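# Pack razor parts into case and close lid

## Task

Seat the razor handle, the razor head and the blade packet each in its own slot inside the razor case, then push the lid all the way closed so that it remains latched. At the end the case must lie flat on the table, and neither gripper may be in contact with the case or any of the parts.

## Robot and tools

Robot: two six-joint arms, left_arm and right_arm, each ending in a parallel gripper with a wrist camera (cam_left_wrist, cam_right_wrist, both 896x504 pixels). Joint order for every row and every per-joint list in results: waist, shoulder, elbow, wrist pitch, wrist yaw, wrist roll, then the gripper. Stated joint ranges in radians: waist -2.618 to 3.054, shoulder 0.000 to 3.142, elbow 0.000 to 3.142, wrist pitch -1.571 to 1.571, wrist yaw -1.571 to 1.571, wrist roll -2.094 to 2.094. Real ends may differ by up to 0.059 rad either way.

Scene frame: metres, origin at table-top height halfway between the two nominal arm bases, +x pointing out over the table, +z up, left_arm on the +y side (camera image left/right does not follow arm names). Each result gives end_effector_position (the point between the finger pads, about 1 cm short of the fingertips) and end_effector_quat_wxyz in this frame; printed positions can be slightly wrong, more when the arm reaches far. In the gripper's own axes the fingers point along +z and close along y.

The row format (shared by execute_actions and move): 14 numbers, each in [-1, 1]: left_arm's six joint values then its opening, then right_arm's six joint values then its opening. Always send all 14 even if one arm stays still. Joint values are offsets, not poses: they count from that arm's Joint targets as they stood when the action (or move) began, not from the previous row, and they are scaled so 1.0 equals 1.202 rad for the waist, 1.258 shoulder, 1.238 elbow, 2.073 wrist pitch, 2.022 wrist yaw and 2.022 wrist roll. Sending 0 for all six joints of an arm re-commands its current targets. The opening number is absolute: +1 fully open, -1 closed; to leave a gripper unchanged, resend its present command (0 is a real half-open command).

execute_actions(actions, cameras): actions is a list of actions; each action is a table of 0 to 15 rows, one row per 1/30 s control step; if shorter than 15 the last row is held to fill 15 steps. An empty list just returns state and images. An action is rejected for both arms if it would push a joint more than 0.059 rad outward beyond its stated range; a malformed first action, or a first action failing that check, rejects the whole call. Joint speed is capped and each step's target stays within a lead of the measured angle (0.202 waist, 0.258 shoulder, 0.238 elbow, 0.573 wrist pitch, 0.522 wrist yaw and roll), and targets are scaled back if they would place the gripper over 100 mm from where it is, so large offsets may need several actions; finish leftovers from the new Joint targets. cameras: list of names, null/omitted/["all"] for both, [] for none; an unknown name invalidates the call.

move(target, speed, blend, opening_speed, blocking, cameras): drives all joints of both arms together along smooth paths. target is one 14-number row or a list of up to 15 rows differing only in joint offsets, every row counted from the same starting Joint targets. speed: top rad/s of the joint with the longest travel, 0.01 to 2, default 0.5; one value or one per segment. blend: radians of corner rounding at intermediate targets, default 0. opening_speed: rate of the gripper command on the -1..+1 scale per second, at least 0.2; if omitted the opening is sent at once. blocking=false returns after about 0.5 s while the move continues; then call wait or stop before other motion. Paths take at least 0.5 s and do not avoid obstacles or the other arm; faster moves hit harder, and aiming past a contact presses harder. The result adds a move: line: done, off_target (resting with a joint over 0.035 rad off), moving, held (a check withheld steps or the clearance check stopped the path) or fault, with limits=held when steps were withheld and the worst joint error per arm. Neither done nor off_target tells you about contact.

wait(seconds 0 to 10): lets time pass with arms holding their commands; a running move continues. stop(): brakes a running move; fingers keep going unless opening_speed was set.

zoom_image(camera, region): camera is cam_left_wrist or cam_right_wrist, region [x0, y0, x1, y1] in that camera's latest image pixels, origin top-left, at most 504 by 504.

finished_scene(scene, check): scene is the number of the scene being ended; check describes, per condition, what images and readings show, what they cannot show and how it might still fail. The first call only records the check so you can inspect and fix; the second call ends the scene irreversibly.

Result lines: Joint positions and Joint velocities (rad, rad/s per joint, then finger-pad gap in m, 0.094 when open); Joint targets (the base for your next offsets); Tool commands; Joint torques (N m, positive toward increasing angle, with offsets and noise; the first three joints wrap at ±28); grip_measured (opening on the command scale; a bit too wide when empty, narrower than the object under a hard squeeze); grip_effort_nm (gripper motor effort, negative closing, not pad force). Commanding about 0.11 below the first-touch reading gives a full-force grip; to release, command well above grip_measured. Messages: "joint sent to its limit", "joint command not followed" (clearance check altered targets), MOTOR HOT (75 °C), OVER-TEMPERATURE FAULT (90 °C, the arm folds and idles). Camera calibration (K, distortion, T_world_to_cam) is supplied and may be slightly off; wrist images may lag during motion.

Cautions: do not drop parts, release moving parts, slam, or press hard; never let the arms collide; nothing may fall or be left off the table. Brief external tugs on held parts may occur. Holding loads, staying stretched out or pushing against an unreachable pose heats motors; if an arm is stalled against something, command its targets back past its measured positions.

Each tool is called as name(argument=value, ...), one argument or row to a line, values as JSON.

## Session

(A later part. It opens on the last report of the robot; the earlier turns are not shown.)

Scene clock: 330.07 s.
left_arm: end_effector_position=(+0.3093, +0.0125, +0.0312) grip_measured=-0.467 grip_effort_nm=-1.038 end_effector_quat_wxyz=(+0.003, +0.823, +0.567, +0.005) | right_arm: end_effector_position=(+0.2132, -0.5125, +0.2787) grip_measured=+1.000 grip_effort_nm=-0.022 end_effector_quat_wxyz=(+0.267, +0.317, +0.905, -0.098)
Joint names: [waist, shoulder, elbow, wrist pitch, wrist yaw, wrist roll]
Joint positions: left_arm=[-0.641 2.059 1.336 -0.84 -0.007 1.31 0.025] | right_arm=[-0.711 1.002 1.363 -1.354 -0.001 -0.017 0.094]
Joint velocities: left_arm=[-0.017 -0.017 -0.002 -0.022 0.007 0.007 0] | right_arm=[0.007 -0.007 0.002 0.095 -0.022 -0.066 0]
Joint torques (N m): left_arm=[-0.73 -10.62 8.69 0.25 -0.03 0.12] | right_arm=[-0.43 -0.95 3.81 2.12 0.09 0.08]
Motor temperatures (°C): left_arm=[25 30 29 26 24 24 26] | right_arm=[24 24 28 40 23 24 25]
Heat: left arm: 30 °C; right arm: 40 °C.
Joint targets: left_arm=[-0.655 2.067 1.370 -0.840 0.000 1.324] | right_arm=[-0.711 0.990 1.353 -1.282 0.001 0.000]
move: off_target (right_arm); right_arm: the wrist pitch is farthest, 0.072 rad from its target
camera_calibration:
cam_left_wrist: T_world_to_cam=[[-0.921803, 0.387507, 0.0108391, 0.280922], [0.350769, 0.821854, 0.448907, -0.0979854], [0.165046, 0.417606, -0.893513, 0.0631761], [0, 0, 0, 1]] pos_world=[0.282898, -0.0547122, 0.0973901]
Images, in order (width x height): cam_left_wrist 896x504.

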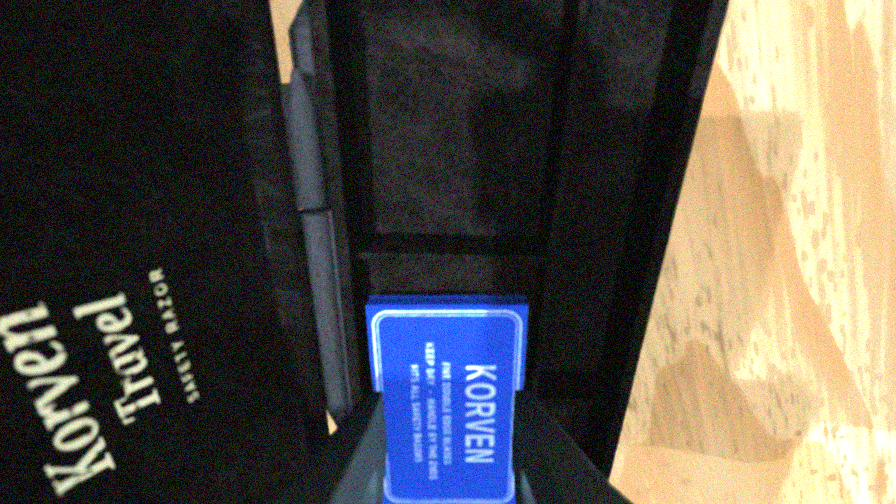

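move(
  target=[-0.013,-0.006,0.008,-0.009,0,0,-0.55,0,0,0,0,0,0,1],
  speed=0.15,
  cameras=["cam_left_wrist"],
)

Scene clock: 335.33 s.
left_arm: end_effector_position=(+0.3058, +0.0048, +0.0322) grip_measured=-0.467 grip_effort_nm=-1.038 end_effector_quat_wxyz=(+0.005, +0.830, +0.557, +0.006) | right_arm: end_effector_position=(+0.2132, -0.5125, +0.2787) grip_measured=+1.000 grip_effort_nm=-0.012 end_effector_quat_wxyz=(+0.267, +0.317, +0.905, -0.098)
Joint names: [waist, shoulder, elbow, wrist pitch, wrist yaw, wrist roll]
Joint positions: left_arm=[-0.664 2.059 1.341 -0.84 -0.008 1.311 0.025] | right_arm=[-0.711 1.002 1.363 -1.354 -0.001 -0.017 0.094]
Joint velocities: left_arm=[-0.012 0.017 0.017 -0.066 0.037 0.007 -0.001] | right_arm=[-0.007 0.002 -0.012 -0.037 0.007 0.037 0]
Joint torques (N m): left_arm=[-0.46 -11.18 9.17 0.05 -0.03 0.07] | right_arm=[-0.47 -0.91 3.78 2.12 0.08 0.1]
Motor temperatures (°C): left_arm=[25 30 29 26 24 24 26] | right_arm=[24 24 28 40 23 24 25]
Heat: left arm: 30 °C; right arm: 40 °C.
Joint targets: left_arm=[-0.670 2.059 1.380 -0.858 0.000 1.324] | right_arm=[-0.711 0.990 1.353 -1.282 0.001 0.000]
move: off_target (left_arm, right_arm); left_arm: the elbow is farthest, 0.039 rad from its target; right_arm: the wrist pitch is farthest, 0.072 rad from its target
camera_calibration:
cam_left_wrist: T_world_to_cam=[[-0.912061, 0.41001, 0.00601767, 0.277711], [0.368755, 0.813696, 0.449353, -0.096405], [0.179343, 0.412057, -0.893334, 0.0635349], [0, 0, 0, 1]] pos_world=[0.277445, -0.0616001, 0.0984066]
Images, in order (width x height): cam_left_wrist 896x504.

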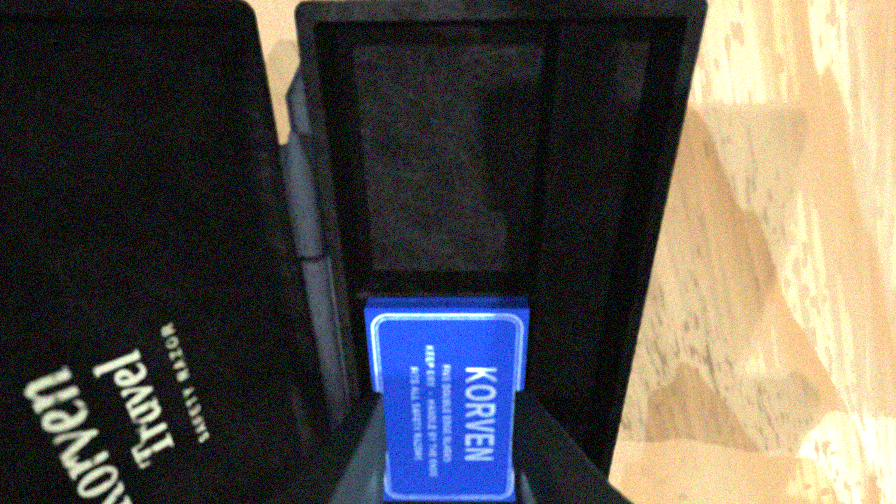

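move(
  target=[
    [0.0208,0,0,0,0,0,-0.55,0,0,0,0,0,0,1],
    [0.0208,0.0326,-0.04,0.028,0,0,-0.55,0,0,0,0,0,0,1],
  ],
  speed=0.1,
  cameras=["cam_left_wrist"],
)

Scene clock: 350.47 s.
left_arm: end_effector_position=(+0.3077, +0.0084, +0.0258) grip_measured=-0.467 grip_effort_nm=-1.033 end_effector_quat_wxyz=(+0.000, +0.829, +0.560, +0.004) | right_arm: end_effector_position=(+0.2132, -0.5125, +0.2787) grip_measured=+1.000 grip_effort_nm=-0.017 end_effector_quat_wxyz=(+0.267, +0.317, +0.905, -0.098)
Joint names: [waist, shoulder, elbow, wrist pitch, wrist yaw, wrist roll]
Joint positions: left_arm=[-0.653 2.077 1.341 -0.832 -0.008 1.316 0.025] | right_arm=[-0.711 1.002 1.363 -1.354 -0.001 -0.017 0.094]
Joint velocities: left_arm=[-0.007 0.002 0.007 0.007 -0.051 0.037 0.001] | right_arm=[-0.002 -0.017 0.002 -0.037 0.007 -0.007 0]
Joint torques (N m): left_arm=[0.39 -9.39 4.96 0.6 -0.03 0.13] | right_arm=[-0.49 -0.91 3.81 2.11 0.07 0.08]
Motor temperatures (°C): left_arm=[25 30 30 26 24 24 26] | right_arm=[24 24 28 41 23 24 25]
Heat: left arm: 30 °C; right arm: 41 °C.
Joint targets: left_arm=[-0.645 2.100 1.331 -0.800 0.000 1.324] | right_arm=[-0.711 0.990 1.353 -1.282 0.001 0.000]
move: off_target (right_arm); right_arm: the wrist pitch is farthest, 0.072 rad from its target
camera_calibration:
cam_left_wrist: T_world_to_cam=[[-0.914463, 0.404333, 0.016516, 0.278554], [0.367639, 0.813031, 0.451466, -0.0968027], [0.169115, 0.418921, -0.892135, 0.0590372], [0, 0, 0, 1]] pos_world=[0.280332, -0.058657, 0.0917717]
Images, in order (width x height): cam_left_wrist 896x504.

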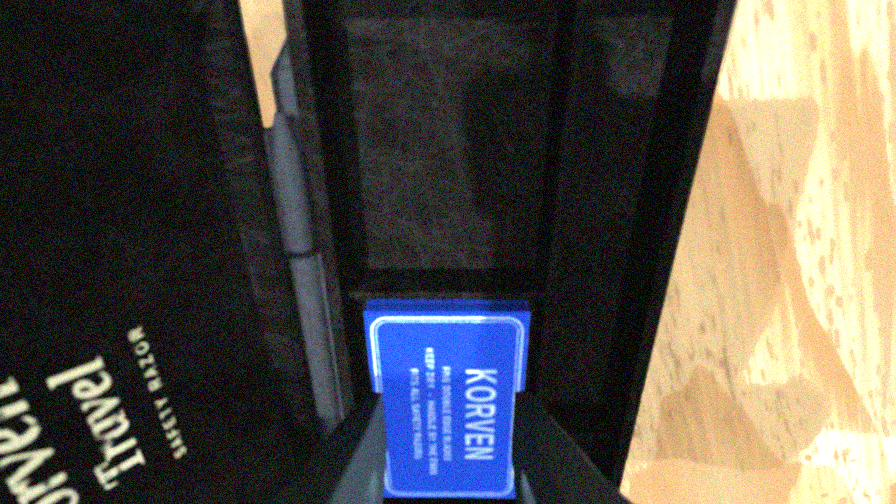

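move(
  target=[0,0.013,-0.012,0.014,0,0,-0.55,0,0,0,0,0,0,1],
  speed=0.1,
  cameras=["cam_left_wrist"],
)

Scene clock: 355.77 s.
left_arm: end_effector_position=(+0.3077, +0.0084, +0.0258) grip_measured=-0.467 grip_effort_nm=-1.033 end_effector_quat_wxyz=(+0.000, +0.829, +0.560, +0.004) | right_arm: end_effector_position=(+0.2132, -0.5125, +0.2787) grip_measured=+1.000 grip_effort_nm=-0.027 end_effector_quat_wxyz=(+0.267, +0.317, +0.905, -0.098)
Joint names: [waist, shoulder, elbow, wrist pitch, wrist yaw, wrist roll]
Joint positions: left_arm=[-0.653 2.077 1.341 -0.832 -0.008 1.316 0.025] | right_arm=[-0.711 1.002 1.363 -1.354 -0.001 -0.017 0.094]
Joint velocities: left_arm=[-0.012 0.007 -0.017 -0.022 -0.051 -0.022 -0.001] | right_arm=[0.007 -0.017 0.002 -0.051 -0.066 -0.007 0]
Joint torques (N m): left_arm=[0.32 -8.12 3.81 0.93 -0.03 0.08] | right_arm=[-0.46 -0.94 3.77 2.12 0.08 0.08]
Motor temperatures (°C): left_arm=[25 30 29 26 24 24 26] | right_arm=[24 24 28 41 23 24 25]
Heat: left arm: 30 °C; right arm: 41 °C.
Joint targets: left_arm=[-0.645 2.116 1.316 -0.771 0.000 1.324] | right_arm=[-0.711 0.990 1.353 -1.282 0.001 0.000]
move: off_target (left_arm, right_arm); left_arm: the wrist pitch is farthest, 0.061 rad from its target; right_arm: the wrist pitch is farthest, 0.072 rad from its target
camera_calibration:
cam_left_wrist: T_world_to_cam=[[-0.914463, 0.404333, 0.016516, 0.278554], [0.367639, 0.813031, 0.451466, -0.0968027], [0.169115, 0.418921, -0.892135, 0.0590372], [0, 0, 0, 1]] pos_world=[0.280332, -0.058657, 0.0917717]
Images, in order (width x height): cam_left_wrist 896x504.

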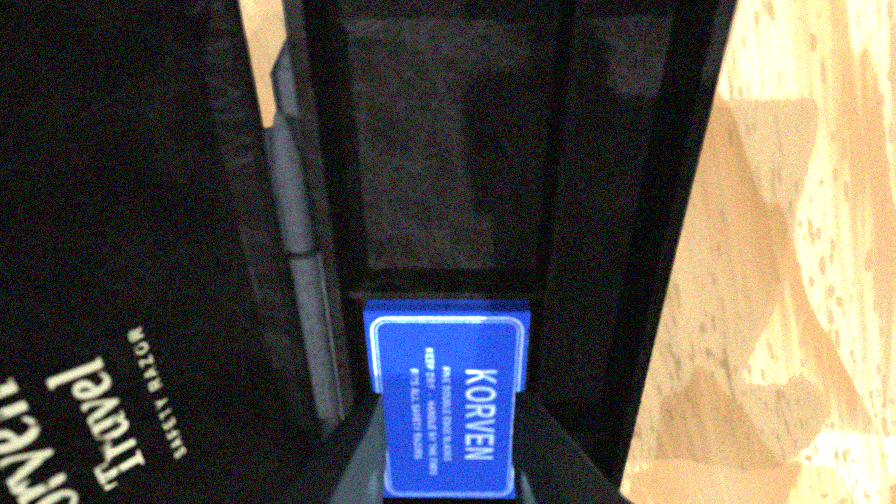

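move(
  target=[0,-0.018,0.012,-0.014,0,0,-0.55,0,0,0,0,0,0,1],
  speed=0.1,
  cameras=[],
)

move(
  target=[0,0,0,0,0,0,-0.38,0,0,0,0,0,0,1],
  opening_speed=0.2,
  cameras=["cam_left_wrist"],
)

Scene clock: 363.03 s.
left_arm: end_effector_position=(+0.3077, +0.0084, +0.0258) grip_measured=-0.467 grip_effort_nm=-1.038 end_effector_quat_wxyz=(+0.000, +0.829, +0.560, +0.004) | right_arm: end_effector_position=(+0.2132, -0.5125, +0.2787) grip_measured=+1.000 grip_effort_nm=-0.017 end_effector_quat_wxyz=(+0.267, +0.317, +0.905, -0.098)
Joint names: [waist, shoulder, elbow, wrist pitch, wrist yaw, wrist roll]
Joint positions: left_arm=[-0.653 2.077 1.341 -0.832 -0.008 1.316 0.025] | right_arm=[-0.711 1.002 1.363 -1.354 -0.001 -0.017 0.094]
Joint velocities: left_arm=[0.002 0.012 0.002 -0.007 -0.037 -0.022 0] | right_arm=[-0.007 -0.007 0.002 -0.007 -0.007 -0.037 0]
Joint torques (N m): left_arm=[0.42 -10 5 0.62 0 0.1] | right_arm=[-0.46 -0.91 3.79 2.11 0.07 0.08]
Motor temperatures (°C): left_arm=[25 30 29 26 24 24 26] | right_arm=[24 24 28 41 23 24 25]
Heat: left arm: 30 °C; right arm: 41 °C.
Joint targets: left_arm=[-0.645 2.094 1.331 -0.800 0.000 1.324] | right_arm=[-0.711 0.990 1.353 -1.282 0.001 0.000]
move: off_target (right_arm); right_arm: the wrist pitch is farthest, 0.072 rad from its target
No camera images: "cameras" was empty.

Scene clock: 364.10 s.
left_arm: end_effector_position=(+0.3080, +0.0081, +0.0258) grip_measured=-0.388 grip_effort_nm=0.437 end_effector_quat_wxyz=(+0.001, +0.830, +0.558, +0.005) | right_arm: end_effector_position=(+0.2132, -0.5125, +0.2787) grip_measured=+1.000 grip_effort_nm=-0.017 end_effector_quat_wxyz=(+0.267, +0.317, +0.905, -0.098)
Joint names: [waist, shoulder, elbow, wrist pitch, wrist yaw, wrist roll]
Joint positions: left_arm=[-0.653 2.077 1.341 -0.83 -0.008 1.319 0.029] | right_arm=[-0.711 1.002 1.363 -1.354 -0.001 -0.017 0.094]
Joint velocities: left_arm=[0.002 0.012 -0.007 0.037 0.051 -0.037 -0.001] | right_arm=[0.007 -0.002 0.002 -0.037 0.051 0.007 0]
Joint torques (N m): left_arm=[0.32 -9.92 4.89 0.6 -0.03 0.1] | right_arm=[-0.46 -0.95 3.78 2.11 0.08 0.08]
Motor temperatures (°C): left_arm=[25 30 29 26 24 24 26] | right_arm=[24 24 28 41 23 24 25]
Heat: left arm: 30 °C; right arm: 41 °C.
Joint targets: left_arm=[-0.645 2.094 1.331 -0.800 0.000 1.324] | right_arm=[-0.711 0.990 1.353 -1.282 0.001 0.000]
move: off_target (right_arm); right_arm: the wrist pitch is farthest, 0.072 rad from its target
camera_calibration:
cam_left_wrist: T_world_to_cam=[[-0.913237, 0.40715, 0.0150416, 0.278564], [0.369582, 0.812302, 0.451192, -0.0973167], [0.171485, 0.417605, -0.8923, 0.0583664], [0, 0, 0, 1]] pos_world=[0.280353, -0.0587411, 0.0917988]
Images, in order (width x height): cam_left_wrist 896x504.

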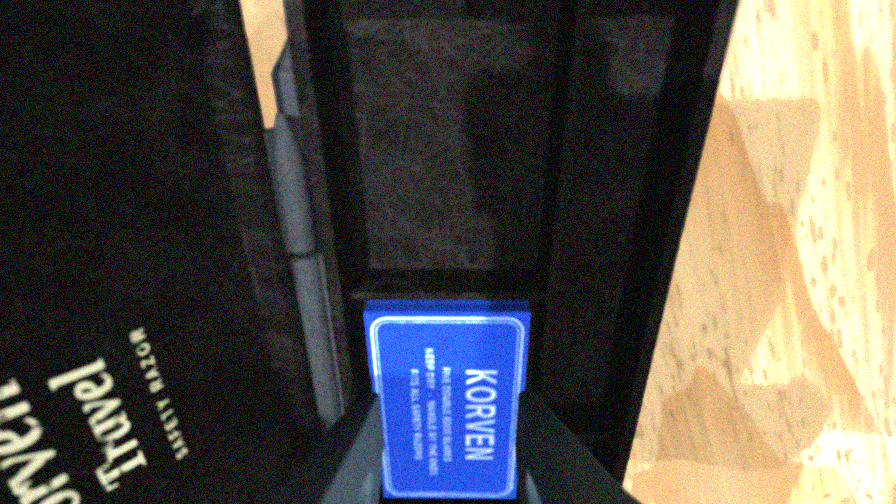

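move(
  target=[0,0,0,0,0,0,-0.25,0,0,0,0,0,0,1],
  opening_speed=0.3,
  cameras=[],
)

move(
  target=[0,-0.105,0.242,-0.2,0,0,-0.25,0,0,0,0,0,0,1],
  speed=0.3,
  cameras=["cam_left_wrist"],
)

Scene clock: 373.60 s.
left_arm: end_effector_position=(+0.3080, +0.0081, +0.0258) grip_measured=-0.355 grip_effort_nm=1.243 end_effector_quat_wxyz=(+0.001, +0.830, +0.558, +0.005) | right_arm: end_effector_position=(+0.2132, -0.5125, +0.2787) grip_measured=+1.000 grip_effort_nm=-0.017 end_effector_quat_wxyz=(+0.267, +0.317, +0.905, -0.098)
Joint names: [waist, shoulder, elbow, wrist pitch, wrist yaw, wrist roll]
Joint positions: left_arm=[-0.653 2.077 1.341 -0.83 -0.008 1.319 0.03] | right_arm=[-0.711 1.002 1.363 -1.354 -0.001 -0.017 0.094]
Joint velocities: left_arm=[0.022 0.002 0.002 -0.037 -0.022 0.007 -0.001] | right_arm=[-0.007 -0.022 0.012 -0.007 -0.007 -0.007 0]
Joint torques (N m): left_arm=[0.31 -9.91 4.94 0.59 -0.01 0.08] | right_arm=[-0.43 -0.95 3.79 2.12 0.09 0.07]
Motor temperatures (°C): left_arm=[25 31 29 26 24 24 26] | right_arm=[24 24 28 41 23 24 25]
Heat: left arm: 31 °C; right arm: 41 °C.
Joint targets: left_arm=[-0.645 2.094 1.331 -0.800 0.000 1.324] | right_arm=[-0.711 0.990 1.353 -1.282 0.001 0.000]
move: off_target (right_arm); right_arm: the wrist pitch is farthest, 0.072 rad from its target
No camera images: "cameras" was empty.

Scene clock: 375.70 s.
left_arm: end_effector_position=(+0.3061, +0.0096, +0.1125) grip_measured=-0.355 grip_effort_nm=1.243 end_effector_quat_wxyz=(-0.020, +0.830, +0.557, -0.003) | right_arm: end_effector_position=(+0.2132, -0.5125, +0.2787) grip_measured=+1.000 grip_effort_nm=-0.022 end_effector_quat_wxyz=(+0.267, +0.317, +0.905, -0.098)
Joint names: [waist, shoulder, elbow, wrist pitch, wrist yaw, wrist roll]
Joint positions: left_arm=[-0.653 1.999 1.588 -1.199 -0.008 1.322 0.03] | right_arm=[-0.711 1.002 1.363 -1.354 -0.001 -0.017 0.094]
Joint velocities: left_arm=[0.002 -0.002 0.002 -0.007 -0.051 -0.022 0] | right_arm=[-0.007 -0.007 0.002 -0.022 -0.007 0.037 0]
Joint torques (N m): left_arm=[0.29 -14.3 9.72 -0.05 -0.01 0.09] | right_arm=[-0.46 -0.91 3.75 2.11 0.08 0.07]
Motor temperatures (°C): left_arm=[25 31 29 26 24 24 26] | right_arm=[24 24 28 41 23 24 25]
Heat: left arm: 31 °C; right arm: 41 °C.
Joint targets: left_arm=[-0.645 1.962 1.630 -1.215 0.000 1.324] | right_arm=[-0.711 0.990 1.353 -1.282 0.001 0.000]
move: off_target (left_arm, right_arm); left_arm: the elbow is farthest, 0.043 rad from its target; right_arm: the wrist pitch is farthest, 0.072 rad from its target
camera_calibration:
cam_left_wrist: T_world_to_cam=[[-0.91074, 0.409028, 0.0569918, 0.269428], [0.38778, 0.799517, 0.458693, -0.143157], [0.142053, 0.439851, -0.886765, 0.143608], [0, 0, 0, 1]] pos_world=[0.280493, -0.0589129, 0.177656]
Images, in order (width x height): cam_left_wrist 896x504.

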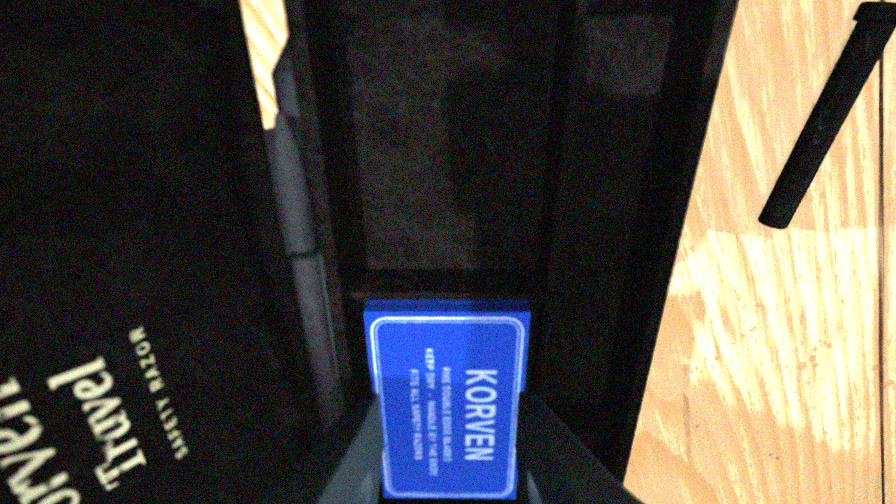

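move(
  target=[
    [0,0.08,-0.19,0.155,0,0,-0.25,0,0,0,0,0,0,1],
    [0,0.1,-0.242,0.195,0,0,-0.25,0,0,0,0,0,0,1],
  ],
  speed=[0.15,0.06],
  cameras=["cam_left_wrist"],
)

Scene clock: 385.50 s.
left_arm: end_effector_position=(+0.3080, +0.0082, +0.0265) grip_measured=-0.355 grip_effort_nm=1.233 end_effector_quat_wxyz=(+0.000, +0.831, +0.557, +0.004) | right_arm: end_effector_position=(+0.2132, -0.5125, +0.2787) grip_measured=+1.000 grip_effort_nm=-0.017 end_effector_quat_wxyz=(+0.267, +0.317, +0.905, -0.098)
Joint names: [waist, shoulder, elbow, wrist pitch, wrist yaw, wrist roll]
Joint positions: left_arm=[-0.653 2.077 1.344 -0.835 -0.008 1.323 0.03] | right_arm=[-0.711 1.002 1.363 -1.354 -0.001 -0.017 0.094]
Joint velocities: left_arm=[-0.017 0.007 -0.012 0.007 0.022 -0.007 -0.001] | right_arm=[0.022 -0.007 0.017 -0.007 0.051 0.051 0]
Joint torques (N m): left_arm=[0.34 -10.43 4.53 0.53 -0.04 0.12] | right_arm=[-0.46 -0.94 3.77 2.11 0.08 0.08]
Motor temperatures (°C): left_arm=[25 32 29 26 24 24 26] | right_arm=[24 24 28 41 23 24 25]
Heat: left arm: 32 °C; right arm: 41 °C.
Joint targets: left_arm=[-0.645 2.087 1.331 -0.811 0.000 1.324] | right_arm=[-0.711 0.990 1.353 -1.282 0.001 0.000]
move: off_target (right_arm); right_arm: the wrist pitch is farthest, 0.072 rad from its target
camera_calibration:
cam_left_wrist: T_world_to_cam=[[-0.911334, 0.411334, 0.0165735, 0.277879], [0.373881, 0.810163, 0.451496, -0.0989408], [0.172288, 0.41766, -0.892119, 0.0587191], [0, 0, 0, 1]] pos_world=[0.280116, -0.0586676, 0.0924504]
Images, in order (width x height): cam_left_wrist 896x504.

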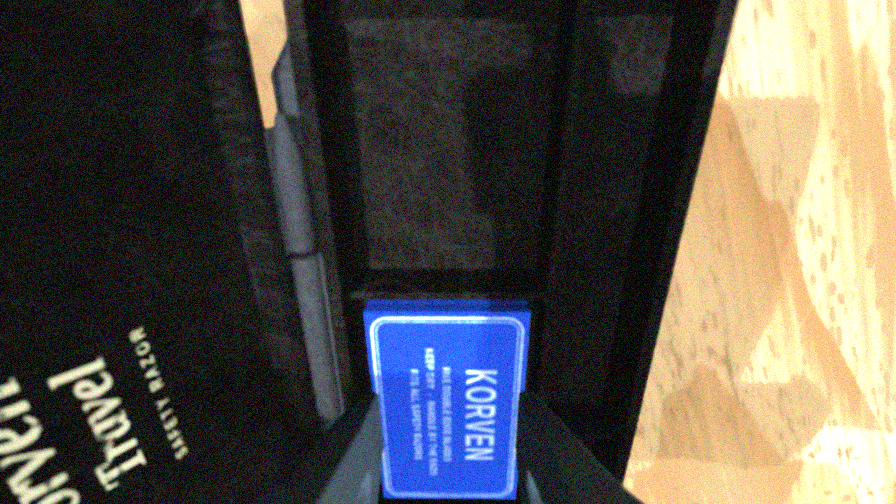

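move(
  target=[0,0.007,-0.003,0.008,0,0,-0.25,0,0,0,0,0,0,1],
  speed=0.05,
  cameras=[],
)

move(
  target=[0,0,0,0,0,0,-0.405,0,0,0,0,0,0,1],
  opening_speed=0.2,
  cameras=[],
)

move(
  target=[0,-0.03,0.06,-0.04,0,0,-0.405,0,0,0,0,0,0,1],
  speed=0.1,
  cameras=["cam_left_wrist"],
)

Scene clock: 393.30 s.
left_arm: end_effector_position=(+0.3090, +0.0074, +0.0260) grip_measured=-0.355 grip_effort_nm=1.243 end_effector_quat_wxyz=(+0.002, +0.831, +0.556, +0.005) | right_arm: end_effector_position=(+0.2132, -0.5125, +0.2787) grip_measured=+1.000 grip_effort_nm=-0.022 end_effector_quat_wxyz=(+0.267, +0.317, +0.905, -0.098)
Joint names: [waist, shoulder, elbow, wrist pitch, wrist yaw, wrist roll]
Joint positions: left_arm=[-0.653 2.079 1.344 -0.829 -0.008 1.325 0.03] | right_arm=[-0.711 1.002 1.363 -1.354 -0.001 -0.017 0.094]
Joint velocities: left_arm=[-0.007 -0.012 0.007 -0.022 0.022 0.007 0] | right_arm=[0.002 0.007 0.002 0.037 0.037 -0.066 0]
Joint torques (N m): left_arm=[0.44 -9.77 4.46 0.66 -0.03 0.07] | right_arm=[-0.47 -0.92 3.77 2.1 0.07 0.07]
Motor temperatures (°C): left_arm=[25 33 29 26 24 24 26] | right_arm=[24 24 28 41 23 24 25]
Heat: left arm: 33 °C; right arm: 41 °C.
Joint targets: left_arm=[-0.645 2.096 1.327 -0.794 0.000 1.324] | right_arm=[-0.711 0.990 1.353 -1.282 0.001 0.000]
move: off_target (right_arm); right_arm: the wrist pitch is farthest, 0.072 rad from its target
No camera images: "cameras" was empty.

Scene clock: 394.30 s.
left_arm: end_effector_position=(+0.3090, +0.0074, +0.0260) grip_measured=-0.404 grip_effort_nm=-0.076 end_effector_quat_wxyz=(+0.002, +0.831, +0.557, +0.005) | right_arm: end_effector_position=(+0.2132, -0.5125, +0.2787) grip_measured=+1.000 grip_effort_nm=-0.017 end_effector_quat_wxyz=(+0.267, +0.317, +0.905, -0.098)
Joint names: [waist, shoulder, elbow, wrist pitch, wrist yaw, wrist roll]
Joint positions: left_arm=[-0.653 2.079 1.344 -0.829 -0.008 1.323 0.028] | right_arm=[-0.711 1.002 1.363 -1.354 -0.001 -0.017 0.094]
Joint velocities: left_arm=[-0.017 0.012 0.007 -0.037 -0.022 -0.022 0.001] | right_arm=[0.007 -0.012 0.017 -0.037 -0.007 0.007 0]
Joint torques (N m): left_arm=[0.43 -9.87 4.37 0.66 -0.04 0.13] | right_arm=[-0.4 -0.95 3.79 2.11 0.09 0.07]
Motor temperatures (°C): left_arm=[25 33 29 26 24 24 26] | right_arm=[24 24 28 41 23 24 25]
Heat: left arm: 33 °C; right arm: 41 °C.
Joint targets: left_arm=[-0.645 2.096 1.327 -0.794 0.000 1.324] | right_arm=[-0.711 0.990 1.353 -1.282 0.001 0.000]
move: off_target (right_arm); right_arm: the wrist pitch is farthest, 0.072 rad from its target
No camera images: "cameras" was empty.

Scene clock: 395.67 s.
left_arm: end_effector_position=(+0.3074, +0.0086, +0.0294) grip_measured=-0.404 grip_effort_nm=-0.076 end_effector_quat_wxyz=(-0.005, +0.828, +0.561, +0.003) | right_arm: end_effector_position=(+0.2132, -0.5125, +0.2787) grip_measured=+1.000 grip_effort_nm=-0.012 end_effector_quat_wxyz=(+0.267, +0.317, +0.905, -0.098)
Joint names: [waist, shoulder, elbow, wrist pitch, wrist yaw, wrist roll]
Joint positions: left_arm=[-0.653 2.079 1.36 -0.86 -0.008 1.313 0.028] | right_arm=[-0.711 1.002 1.363 -1.354 -0.001 -0.017 0.094]
Joint velocities: left_arm=[-0.017 -0.027 -0.027 -0.007 0.051 0.007 0] | right_arm=[-0.017 -0.007 -0.007 -0.051 -0.022 0.007 0]
Joint torques (N m): left_arm=[0.42 -12.98 9.25 0.03 -0.02 0.11] | right_arm=[-0.43 -0.92 3.75 2.11 0.08 0.09]
Motor temperatures (°C): left_arm=[25 33 29 26 24 24 26] | right_arm=[24 24 28 41 23 24 25]
Heat: left arm: 33 °C; right arm: 41 °C.
Joint targets: left_arm=[-0.645 2.058 1.401 -0.877 0.000 1.324] | right_arm=[-0.711 0.990 1.353 -1.282 0.001 0.000]
move: off_target (left_arm, right_arm); left_arm: the elbow is farthest, 0.042 rad from its target; right_arm: the wrist pitch is farthest, 0.072 rad from its target
camera_calibration:
cam_left_wrist: T_world_to_cam=[[-0.915512, 0.401387, 0.0269589, 0.278222], [0.369039, 0.811272, 0.453484, -0.0989513], [0.160151, 0.425118, -0.890857, 0.0648531], [0, 0, 0, 1]] pos_world=[0.280846, -0.0589686, 0.0951471]
Images, in order (width x height): cam_left_wrist 896x504.

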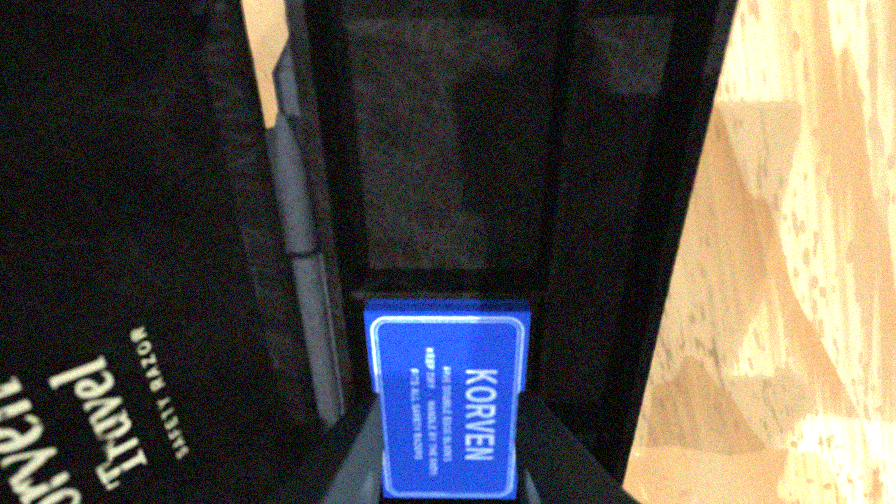

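move(
  target=[0,0.03,-0.06,0.04,0,0,-0.405,0,0,0,0,0,0,1],
  speed=0.06,
  cameras=[],
)

move(
  target=[0,0,0,0,0,0,-0.374,0,0,0,0,0,0,1],
  opening_speed=0.2,
  cameras=[],
)

move(
  target=[0,-0.03,0.06,-0.04,0,0,-0.374,0,0,0,0,0,0,1],
  speed=0.1,
  cameras=["cam_left_wrist"],
)

Scene clock: 409.00 s.
left_arm: end_effector_position=(+0.3102, +0.0065, +0.0264) grip_measured=-0.404 grip_effort_nm=-0.066 end_effector_quat_wxyz=(+0.004, +0.828, +0.560, +0.006) | right_arm: end_effector_position=(+0.2132, -0.5125, +0.2787) grip_measured=+1.000 grip_effort_nm=-0.017 end_effector_quat_wxyz=(+0.267, +0.317, +0.905, -0.098)
Joint names: [waist, shoulder, elbow, wrist pitch, wrist yaw, wrist roll]
Joint positions: left_arm=[-0.653 2.08 1.349 -0.829 -0.008 1.314 0.028] | right_arm=[-0.711 1.002 1.363 -1.354 -0.001 -0.017 0.094]
Joint velocities: left_arm=[0.007 0.007 -0.007 0.007 -0.051 0.022 -0.002] | right_arm=[0.007 -0.007 -0.002 0.007 -0.022 -0.066 0]
Joint torques (N m): left_arm=[0.47 -9.98 4.11 0.64 -0.02 0.1] | right_arm=[-0.46 -0.9 3.75 2.1 0.07 0.07]
Motor temperatures (°C): left_arm=[25 33 29 26 24 24 25] | right_arm=[24 24 28 41 23 24 25]
Heat: left arm: 33 °C; right arm: 41 °C.
Joint targets: left_arm=[-0.645 2.096 1.327 -0.794 0.000 1.324] | right_arm=[-0.711 0.990 1.353 -1.282 0.001 0.000]
move: off_target (right_arm); right_arm: the wrist pitch is farthest, 0.072 rad from its target
No camera images: "cameras" was empty.

Scene clock: 409.50 s.
left_arm: end_effector_position=(+0.3102, +0.0065, +0.0264) grip_measured=-0.384 grip_effort_nm=0.535 end_effector_quat_wxyz=(+0.004, +0.828, +0.560, +0.006) | right_arm: end_effector_position=(+0.2132, -0.5125, +0.2787) grip_measured=+1.000 grip_effort_nm=-0.017 end_effector_quat_wxyz=(+0.267, +0.317, +0.905, -0.098)
Joint names: [waist, shoulder, elbow, wrist pitch, wrist yaw, wrist roll]
Joint positions: left_arm=[-0.653 2.08 1.349 -0.829 -0.008 1.314 0.029] | right_arm=[-0.711 1.002 1.363 -1.354 -0.001 -0.017 0.094]
Joint velocities: left_arm=[-0.017 -0.002 0.002 0.051 0.007 0.037 -0.001] | right_arm=[0.002 0.002 -0.007 0.007 0.037 -0.007 0]
Joint torques (N m): left_arm=[0.42 -10.09 4.01 0.64 -0.01 0.09] | right_arm=[-0.46 -0.92 3.77 2.11 0.08 0.08]
Motor temperatures (°C): left_arm=[25 33 29 26 24 24 25] | right_arm=[24 24 28 41 23 24 25]
Heat: left arm: 33 °C; right arm: 41 °C.
Joint targets: left_arm=[-0.645 2.096 1.327 -0.794 0.000 1.324] | right_arm=[-0.711 0.990 1.353 -1.282 0.001 0.000]
move: off_target (right_arm); right_arm: the wrist pitch is farthest, 0.072 rad from its target
No camera images: "cameras" was empty.

Scene clock: 410.87 s.
left_arm: end_effector_position=(+0.3073, +0.0087, +0.0288) grip_measured=-0.384 grip_effort_nm=0.540 end_effector_quat_wxyz=(-0.006, +0.828, +0.561, +0.002) | right_arm: end_effector_position=(+0.2132, -0.5125, +0.2787) grip_measured=+1.000 grip_effort_nm=-0.017 end_effector_quat_wxyz=(+0.267, +0.317, +0.905, -0.098)
Joint names: [waist, shoulder, elbow, wrist pitch, wrist yaw, wrist roll]
Joint positions: left_arm=[-0.653 2.08 1.36 -0.86 -0.008 1.313 0.029] | right_arm=[-0.711 1.002 1.363 -1.354 -0.001 -0.017 0.094]
Joint velocities: left_arm=[-0.032 0.002 -0.012 0.066 -0.037 0.037 0.001] | right_arm=[-0.017 0.012 0.002 0.051 0.022 -0.022 0]
Joint torques (N m): left_arm=[0.31 -13.11 9.17 0.03 0 0.09] | right_arm=[-0.44 -0.94 3.78 2.11 0.09 0.08]
Motor temperatures (°C): left_arm=[25 33 29 26 24 24 25] | right_arm=[24 24 28 41 23 24 25]
Heat: left arm: 33 °C; right arm: 41 °C.
Joint targets: left_arm=[-0.645 2.058 1.401 -0.877 0.000 1.324] | right_arm=[-0.711 0.990 1.353 -1.282 0.001 0.000]
move: off_target (left_arm, right_arm); left_arm: the elbow is farthest, 0.042 rad from its target; right_arm: the wrist pitch is farthest, 0.072 rad from its target
camera_calibration:
cam_left_wrist: T_world_to_cam=[[-0.915478, 0.401362, 0.0284538, 0.277982], [0.369598, 0.810858, 0.453769, -0.0989228], [0.159054, 0.425932, -0.890665, 0.0646739], [0, 0, 0, 1]] pos_world=[0.280762, -0.0589058, 0.0945813]
Images, in order (width x height): cam_left_wrist 896x504.

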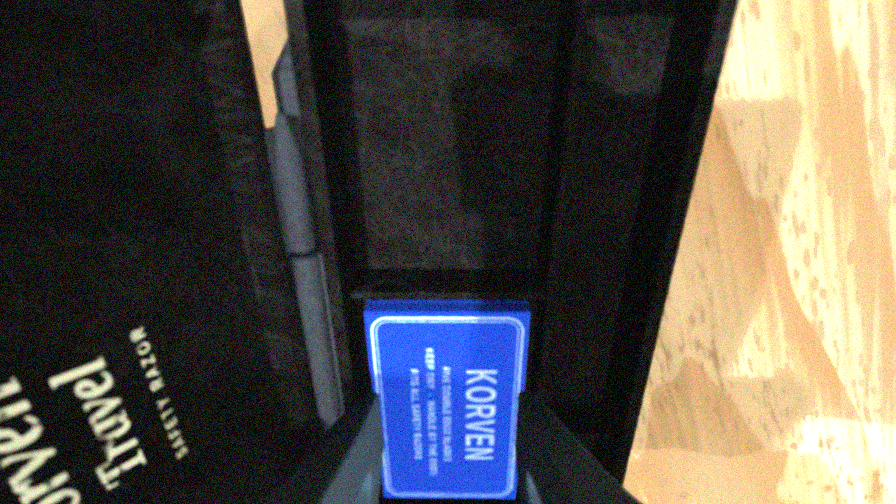

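move(
  target=[0,0.03,-0.06,0.04,0,0,-0.384,0,0,0,0,0,0,1],
  speed=0.06,
  cameras=[],
)

move(
  target=[0,0,0,0,0,0,-0.397,0,0,0,0,0,0,1],
  opening_speed=0.2,
  cameras=[],
)

move(
  target=[0,-0.03,0.07,-0.045,0,0,-0.397,0,0,0,0,0,0,1],
  speed=0.1,
  cameras=["cam_left_wrist"],
)

Scene clock: 432.07 s.
left_arm: end_effector_position=(+0.3098, +0.0068, +0.0261) grip_measured=-0.389 grip_effort_nm=0.266 end_effector_quat_wxyz=(+0.003, +0.828, +0.561, +0.005) | right_arm: end_effector_position=(+0.2132, -0.5125, +0.2787) grip_measured=+1.000 grip_effort_nm=-0.022 end_effector_quat_wxyz=(+0.267, +0.317, +0.905, -0.098)
Joint names: [waist, shoulder, elbow, wrist pitch, wrist yaw, wrist roll]
Joint positions: left_arm=[-0.653 2.08 1.347 -0.829 -0.008 1.313 0.029] | right_arm=[-0.711 1.002 1.363 -1.354 -0.001 -0.017 0.094]
Joint velocities: left_arm=[-0.007 -0.017 0.002 -0.095 -0.051 0.066 0] | right_arm=[0.007 0.007 0.007 -0.066 0.022 0.007 0]
Joint torques (N m): left_arm=[0.43 -10.02 3.99 0.65 -0.05 0.11] | right_arm=[-0.46 -0.92 3.79 2.11 0.09 0.09]
Motor temperatures (°C): left_arm=[25 32 29 26 24 24 25] | right_arm=[24 24 28 41 23 24 25]
Heat: left arm: 32 °C; right arm: 41 °C.
Joint targets: left_arm=[-0.645 2.096 1.327 -0.794 0.000 1.324] | right_arm=[-0.711 0.990 1.353 -1.282 0.001 0.000]
move: off_target (right_arm); right_arm: the wrist pitch is farthest, 0.072 rad from its target
No camera images: "cameras" was empty.

Scene clock: 432.57 s.
left_arm: end_effector_position=(+0.3098, +0.0068, +0.0261) grip_measured=-0.398 grip_effort_nm=0.056 end_effector_quat_wxyz=(+0.003, +0.828, +0.561, +0.005) | right_arm: end_effector_position=(+0.2132, -0.5125, +0.2787) grip_measured=+1.000 grip_effort_nm=-0.017 end_effector_quat_wxyz=(+0.267, +0.317, +0.905, -0.098)
Joint names: [waist, shoulder, elbow, wrist pitch, wrist yaw, wrist roll]
Joint positions: left_arm=[-0.653 2.08 1.347 -0.829 -0.008 1.313 0.028] | right_arm=[-0.711 1.002 1.363 -1.354 -0.001 -0.017 0.094]
Joint velocities: left_arm=[0.002 -0.022 0.002 -0.037 -0.022 -0.022 -0.001] | right_arm=[-0.002 0.002 -0.007 -0.022 0.051 -0.037 0]
Joint torques (N m): left_arm=[0.23 -9.98 4.14 0.69 0.01 0.11] | right_arm=[-0.49 -0.92 3.75 2.1 0.08 0.08]
Motor temperatures (°C): left_arm=[25 32 29 26 24 24 25] | right_arm=[24 24 28 41 23 24 25]
Heat: left arm: 32 °C; right arm: 41 °C.
Joint targets: left_arm=[-0.645 2.096 1.327 -0.794 0.000 1.324] | right_arm=[-0.711 0.990 1.353 -1.282 0.001 0.000]
move: off_target (right_arm); right_arm: the wrist pitch is farthest, 0.072 rad from its target
No camera images: "cameras" was empty.

Scene clock: 434.03 s.
left_arm: end_effector_position=(+0.3087, +0.0076, +0.0316) grip_measured=-0.398 grip_effort_nm=0.061 end_effector_quat_wxyz=(-0.005, +0.828, +0.561, +0.003) | right_arm: end_effector_position=(+0.2132, -0.5125, +0.2787) grip_measured=+1.000 grip_effort_nm=-0.022 end_effector_quat_wxyz=(+0.267, +0.317, +0.905, -0.098)
Joint names: [waist, shoulder, elbow, wrist pitch, wrist yaw, wrist roll]
Joint positions: left_arm=[-0.653 2.08 1.372 -0.87 -0.008 1.313 0.028] | right_arm=[-0.711 1.002 1.363 -1.354 -0.001 -0.017 0.094]
Joint velocities: left_arm=[-0.007 -0.002 0.017 -0.037 -0.037 -0.022 0] | right_arm=[-0.012 -0.017 -0.012 0.051 -0.007 0.022 0]
Joint torques (N m): left_arm=[0.34 -13.14 9.35 0.02 -0.04 0.1] | right_arm=[-0.46 -0.96 3.78 2.1 0.08 0.08]
Motor temperatures (°C): left_arm=[25 32 29 26 24 24 25] | right_arm=[24 24 28 41 23 24 25]
Heat: left arm: 32 °C; right arm: 41 °C.
Joint targets: left_arm=[-0.645 2.058 1.413 -0.887 0.000 1.324] | right_arm=[-0.711 0.990 1.353 -1.282 0.001 0.000]
move: off_target (left_arm, right_arm); left_arm: the elbow is farthest, 0.042 rad from its target; right_arm: the wrist pitch is farthest, 0.072 rad from its target
camera_calibration:
cam_left_wrist: T_world_to_cam=[[-0.915512, 0.401387, 0.0269589, 0.279711], [0.369039, 0.811272, 0.453484, -0.0996584], [0.160151, 0.425118, -0.890857, 0.0670224], [0, 0, 0, 1]] pos_world=[0.282123, -0.0599148, 0.0973601]
Images, in order (width x height): cam_left_wrist 896x504.

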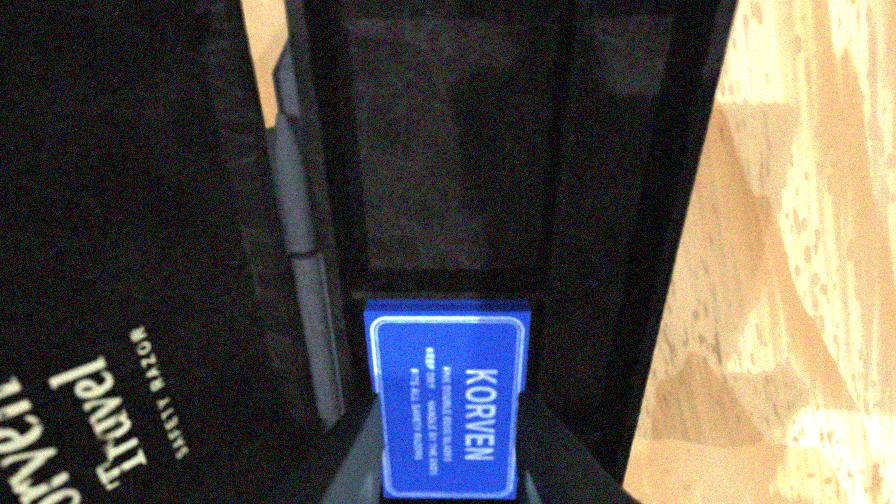

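move(
  target=[0,0.03,-0.07,0.045,0,0,-0.397,0,0,0,0,0,0,1],
  speed=0.06,
  cameras=[],
)

move(
  target=[0,0,0,0,0,0,-0.6,0,0,0,0,0,0,1],
  opening_speed=0.5,
  cameras=[],
)

move(
  target=[0,-0.04,0.075,-0.05,0,0,-0.6,0,0,0,0,0,0,1],
  speed=0.1,
  cameras=["cam_left_wrist"],
)

Scene clock: 440.90 s.
left_arm: end_effector_position=(+0.3095, +0.0070, +0.0261) grip_measured=-0.398 grip_effort_nm=0.056 end_effector_quat_wxyz=(+0.002, +0.828, +0.561, +0.005) | right_arm: end_effector_position=(+0.2134, -0.5127, +0.2789) grip_measured=+1.000 grip_effort_nm=-0.017 end_effector_quat_wxyz=(+0.268, +0.317, +0.904, -0.099)
Joint names: [waist, shoulder, elbow, wrist pitch, wrist yaw, wrist roll]
Joint positions: left_arm=[-0.653 2.08 1.347 -0.83 -0.008 1.313 0.028] | right_arm=[-0.711 1.002 1.363 -1.353 -0.001 -0.017 0.094]
Joint velocities: left_arm=[-0.017 0.012 -0.017 -0.022 -0.022 -0.007 -0.003] | right_arm=[-0.012 0.007 0.002 0.037 -0.022 -0.022 0]
Joint torques (N m): left_arm=[0.35 -10.09 4.1 0.67 -0.01 0.1] | right_arm=[-0.47 -0.92 3.81 2.11 0.08 0.07]
Motor temperatures (°C): left_arm=[25 32 30 26 24 24 25] | right_arm=[24 24 28 41 23 24 25]
Heat: left arm: 32 °C; right arm: 41 °C.
Joint targets: left_arm=[-0.645 2.096 1.327 -0.794 0.000 1.324] | right_arm=[-0.711 0.990 1.353 -1.282 0.001 0.000]
move: off_target (left_arm, right_arm); left_arm: the wrist pitch is farthest, 0.037 rad from its target; right_arm: the wrist pitch is farthest, 0.071 rad from its target
No camera images: "cameras" was empty.

Scene clock: 441.53 s.
left_arm: end_effector_position=(+0.3095, +0.0070, +0.0261) grip_measured=-0.461 grip_effort_nm=-1.009 end_effector_quat_wxyz=(+0.002, +0.828, +0.561, +0.005) | right_arm: end_effector_position=(+0.2134, -0.5127, +0.2789) grip_measured=+1.000 grip_effort_nm=-0.022 end_effector_quat_wxyz=(+0.268, +0.317, +0.904, -0.099)
Joint names: [waist, shoulder, elbow, wrist pitch, wrist yaw, wrist roll]
Joint positions: left_arm=[-0.653 2.08 1.347 -0.83 -0.008 1.313 0.025] | right_arm=[-0.711 1.002 1.363 -1.353 -0.001 -0.017 0.094]
Joint velocities: left_arm=[-0.007 0.007 -0.002 0.007 0.066 0.022 -0.001] | right_arm=[0.007 0.007 -0.007 -0.066 -0.022 0.037 0]
Joint torques (N m): left_arm=[0.38 -10.07 4.03 0.66 -0.01 0.08] | right_arm=[-0.46 -0.94 3.74 2.11 0.08 0.08]
Motor temperatures (°C): left_arm=[25 32 30 26 24 24 25] | right_arm=[24 24 28 41 23 24 25]
Heat: left arm: 32 °C; right arm: 41 °C.
Joint targets: left_arm=[-0.645 2.096 1.327 -0.794 0.000 1.324] | right_arm=[-0.711 0.990 1.353 -1.282 0.001 0.000]
move: off_target (left_arm, right_arm); left_arm: the wrist pitch is farthest, 0.036 rad from its target; right_arm: the wrist pitch is farthest, 0.071 rad from its target
No camera images: "cameras" was empty.

Scene clock: 443.10 s.
left_arm: end_effector_position=(+0.3103, +0.0064, +0.0340) grip_measured=-0.465 grip_effort_nm=-1.038 end_effector_quat_wxyz=(-0.004, +0.828, +0.561, +0.003) | right_arm: end_effector_position=(+0.2134, -0.5127, +0.2789) grip_measured=+1.000 grip_effort_nm=-0.022 end_effector_quat_wxyz=(+0.268, +0.317, +0.904, -0.099)
Joint names: [waist, shoulder, elbow, wrist pitch, wrist yaw, wrist roll]
Joint positions: left_arm=[-0.653 2.08 1.383 -0.878 -0.008 1.313 0.025] | right_arm=[-0.711 1.002 1.363 -1.353 -0.001 -0.017 0.094]
Joint velocities: left_arm=[-0.007 0.007 0.002 0.007 0.007 -0.066 -0.001] | right_arm=[-0.012 -0.012 0.007 0.007 -0.007 0.022 0]
Joint torques (N m): left_arm=[0.38 -14.17 8.99 0 -0.03 0.09] | right_arm=[-0.43 -0.94 3.78 2.12 0.09 0.08]
Motor temperatures (°C): left_arm=[25 32 30 26 24 24 25] | right_arm=[24 24 28 41 23 24 25]
Heat: left arm: 32 °C; right arm: 41 °C.
Joint targets: left_arm=[-0.645 2.046 1.420 -0.898 0.000 1.324] | right_arm=[-0.711 0.990 1.353 -1.282 0.001 0.000]
move: off_target (left_arm, right_arm); left_arm: the elbow is farthest, 0.037 rad from its target; right_arm: the wrist pitch is farthest, 0.071 rad from its target
camera_calibration:
cam_left_wrist: T_world_to_cam=[[-0.915574, 0.401434, 0.023969, 0.281689], [0.367922, 0.8121, 0.452909, -0.100026], [0.162348, 0.423491, -0.891234, 0.0687635], [0, 0, 0, 1]] pos_world=[0.283546, -0.060969, 0.0998354]
Images, in order (width x height): cam_left_wrist 896x504.

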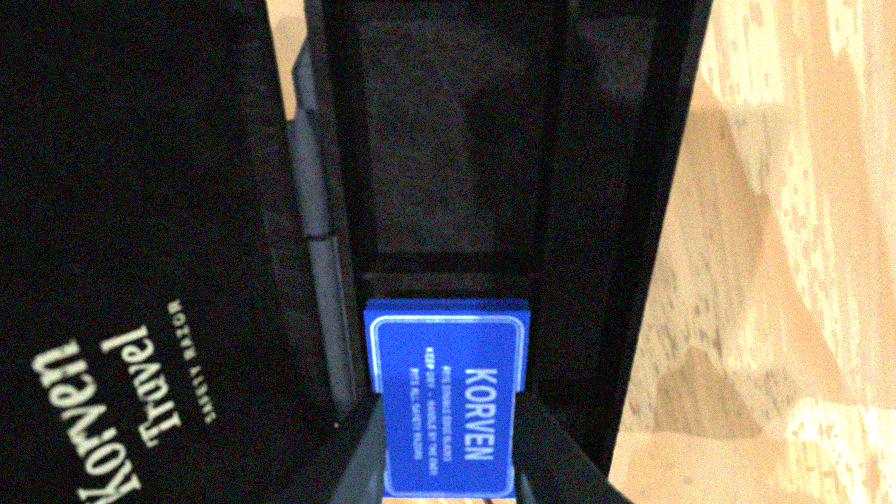

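move(
  target=[0,0.034,-0.057,0.032,0,0,-0.6,0,0,0,0,0,0,1],
  speed=0.08,
  cameras=["cam_left_wrist"],
)

Scene clock: 460.43 s.
left_arm: end_effector_position=(+0.3101, +0.0066, +0.0299) grip_measured=-0.465 grip_effort_nm=-1.033 end_effector_quat_wxyz=(+0.000, +0.828, +0.561, +0.004) | right_arm: end_effector_position=(+0.2134, -0.5127, +0.2789) grip_measured=+1.000 grip_effort_nm=-0.022 end_effector_quat_wxyz=(+0.268, +0.317, +0.904, -0.099)
Joint names: [waist, shoulder, elbow, wrist pitch, wrist yaw, wrist roll]
Joint positions: left_arm=[-0.653 2.08 1.364 -0.852 -0.008 1.313 0.025] | right_arm=[-0.711 1.002 1.363 -1.353 -0.001 -0.017 0.094]
Joint velocities: left_arm=[-0.012 0.002 -0.002 -0.051 -0.037 0.022 0] | right_arm=[-0.007 0.022 0.012 -0.007 0.022 -0.037 0]
Joint torques (N m): left_arm=[0.34 -10.73 4.59 0.5 -0.02 0.1] | right_arm=[-0.5 -0.92 3.79 2.1 0.08 0.07]
Motor temperatures (°C): left_arm=[25 32 30 26 24 24 26] | right_arm=[24 24 28 42 23 24 25]
Heat: left arm: 32 °C; right arm: 42 °C.
Joint targets: left_arm=[-0.645 2.089 1.349 -0.831 0.000 1.324] | right_arm=[-0.711 0.990 1.353 -1.282 0.001 0.000]
move: off_target (right_arm); right_arm: the wrist pitch is farthest, 0.071 rad from its target
camera_calibration:
cam_left_wrist: T_world_to_cam=[[-0.915699, 0.401526, 0.0164931, 0.281872], [0.365136, 0.814165, 0.451455, -0.0972868], [0.167843, 0.419419, -0.892142, 0.0633922], [0, 0, 0, 1]] pos_world=[0.282993, -0.0605593, 0.0958264]
Images, in order (width x height): cam_left_wrist 896x504.

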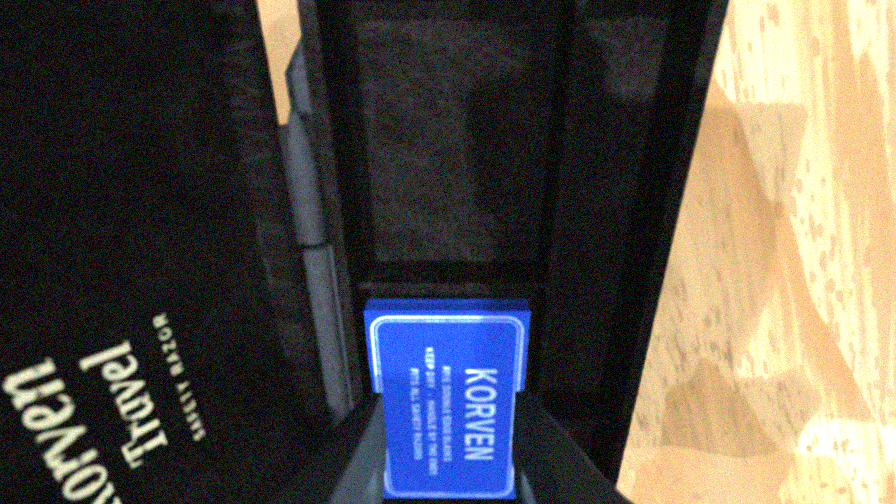

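move(
  target=[0,0.003,-0.004,0.007,0,0,-0.6,0,0,0,0,0,0,1],
  speed=0.05,
  cameras=[],
)

move(
  target=[0,0,0,0,0,0,-0.36,0,0,0,0,0,0,1],
  opening_speed=0.3,
  cameras=["cam_left_wrist"],
)

Scene clock: 466.37 s.
left_arm: end_effector_position=(+0.3111, +0.0059, +0.0299) grip_measured=-0.465 grip_effort_nm=-1.038 end_effector_quat_wxyz=(+0.002, +0.828, +0.561, +0.005) | right_arm: end_effector_position=(+0.2134, -0.5127, +0.2789) grip_measured=+1.000 grip_effort_nm=-0.017 end_effector_quat_wxyz=(+0.268, +0.317, +0.904, -0.099)
Joint names: [waist, shoulder, elbow, wrist pitch, wrist yaw, wrist roll]
Joint positions: left_arm=[-0.653 2.08 1.364 -0.847 -0.008 1.313 0.025] | right_arm=[-0.711 1.002 1.363 -1.353 -0.001 -0.017 0.094]
Joint velocities: left_arm=[-0.022 -0.007 -0.022 -0.022 -0.007 -0.051 0] | right_arm=[-0.002 -0.007 -0.017 -0.022 -0.066 -0.022 0]
Joint torques (N m): left_arm=[0.34 -10.41 4.22 0.59 -0.02 0.11] | right_arm=[-0.43 -0.94 3.81 2.11 0.07 0.08]
Motor temperatures (°C): left_arm=[25 32 29 26 24 24 26] | right_arm=[24 24 28 42 23 24 25]
Heat: left arm: 32 °C; right arm: 42 °C.
Joint targets: left_arm=[-0.645 2.092 1.344 -0.817 0.000 1.324] | right_arm=[-0.711 0.990 1.353 -1.282 0.001 0.000]
move: off_target (right_arm); right_arm: the wrist pitch is farthest, 0.071 rad from its target
No camera images: "cameras" was empty.

Scene clock: 467.37 s.
left_arm: end_effector_position=(+0.3111, +0.0059, +0.0299) grip_measured=-0.360 grip_effort_nm=-0.012 end_effector_quat_wxyz=(+0.002, +0.830, +0.557, +0.005) | right_arm: end_effector_position=(+0.2134, -0.5127, +0.2789) grip_measured=+1.000 grip_effort_nm=-0.017 end_effector_quat_wxyz=(+0.268, +0.317, +0.904, -0.099)
Joint names: [waist, shoulder, elbow, wrist pitch, wrist yaw, wrist roll]
Joint positions: left_arm=[-0.653 2.08 1.364 -0.847 -0.008 1.322 0.03] | right_arm=[-0.711 1.002 1.363 -1.353 -0.001 -0.017 0.094]
Joint velocities: left_arm=[0.012 0.002 -0.002 -0.081 -0.007 -0.037 0.001] | right_arm=[0.007 0.002 0.002 0.037 -0.022 -0.007 0]
Joint torques (N m): left_arm=[0.29 -10.33 4.18 0.61 -0.02 0.1] | right_arm=[-0.46 -0.9 3.82 2.11 0.07 0.08]
Motor temperatures (°C): left_arm=[25 32 29 26 24 24 26] | right_arm=[24 24 28 42 23 24 25]
Heat: left arm: 32 °C; right arm: 42 °C.
Joint targets: left_arm=[-0.645 2.092 1.344 -0.817 0.000 1.324] | right_arm=[-0.711 0.990 1.353 -1.282 0.001 0.000]
move: off_target (right_arm); right_arm: the wrist pitch is farthest, 0.071 rad from its target
camera_calibration:
cam_left_wrist: T_world_to_cam=[[-0.912017, 0.409975, 0.0120667, 0.281924], [0.370966, 0.811977, 0.450642, -0.0988465], [0.174954, 0.415469, -0.892623, 0.0613535], [0, 0, 0, 1]] pos_world=[0.283055, -0.0608113, 0.095908]
Images, in order (width x height): cam_left_wrist 896x504.

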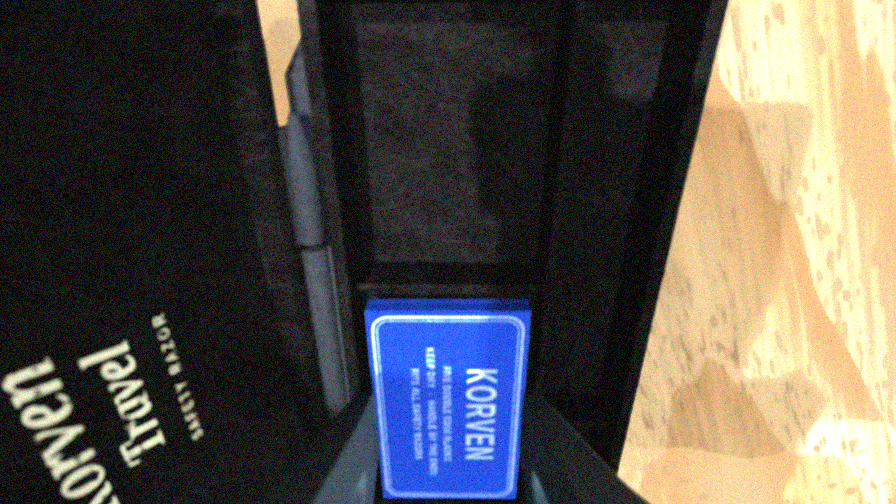

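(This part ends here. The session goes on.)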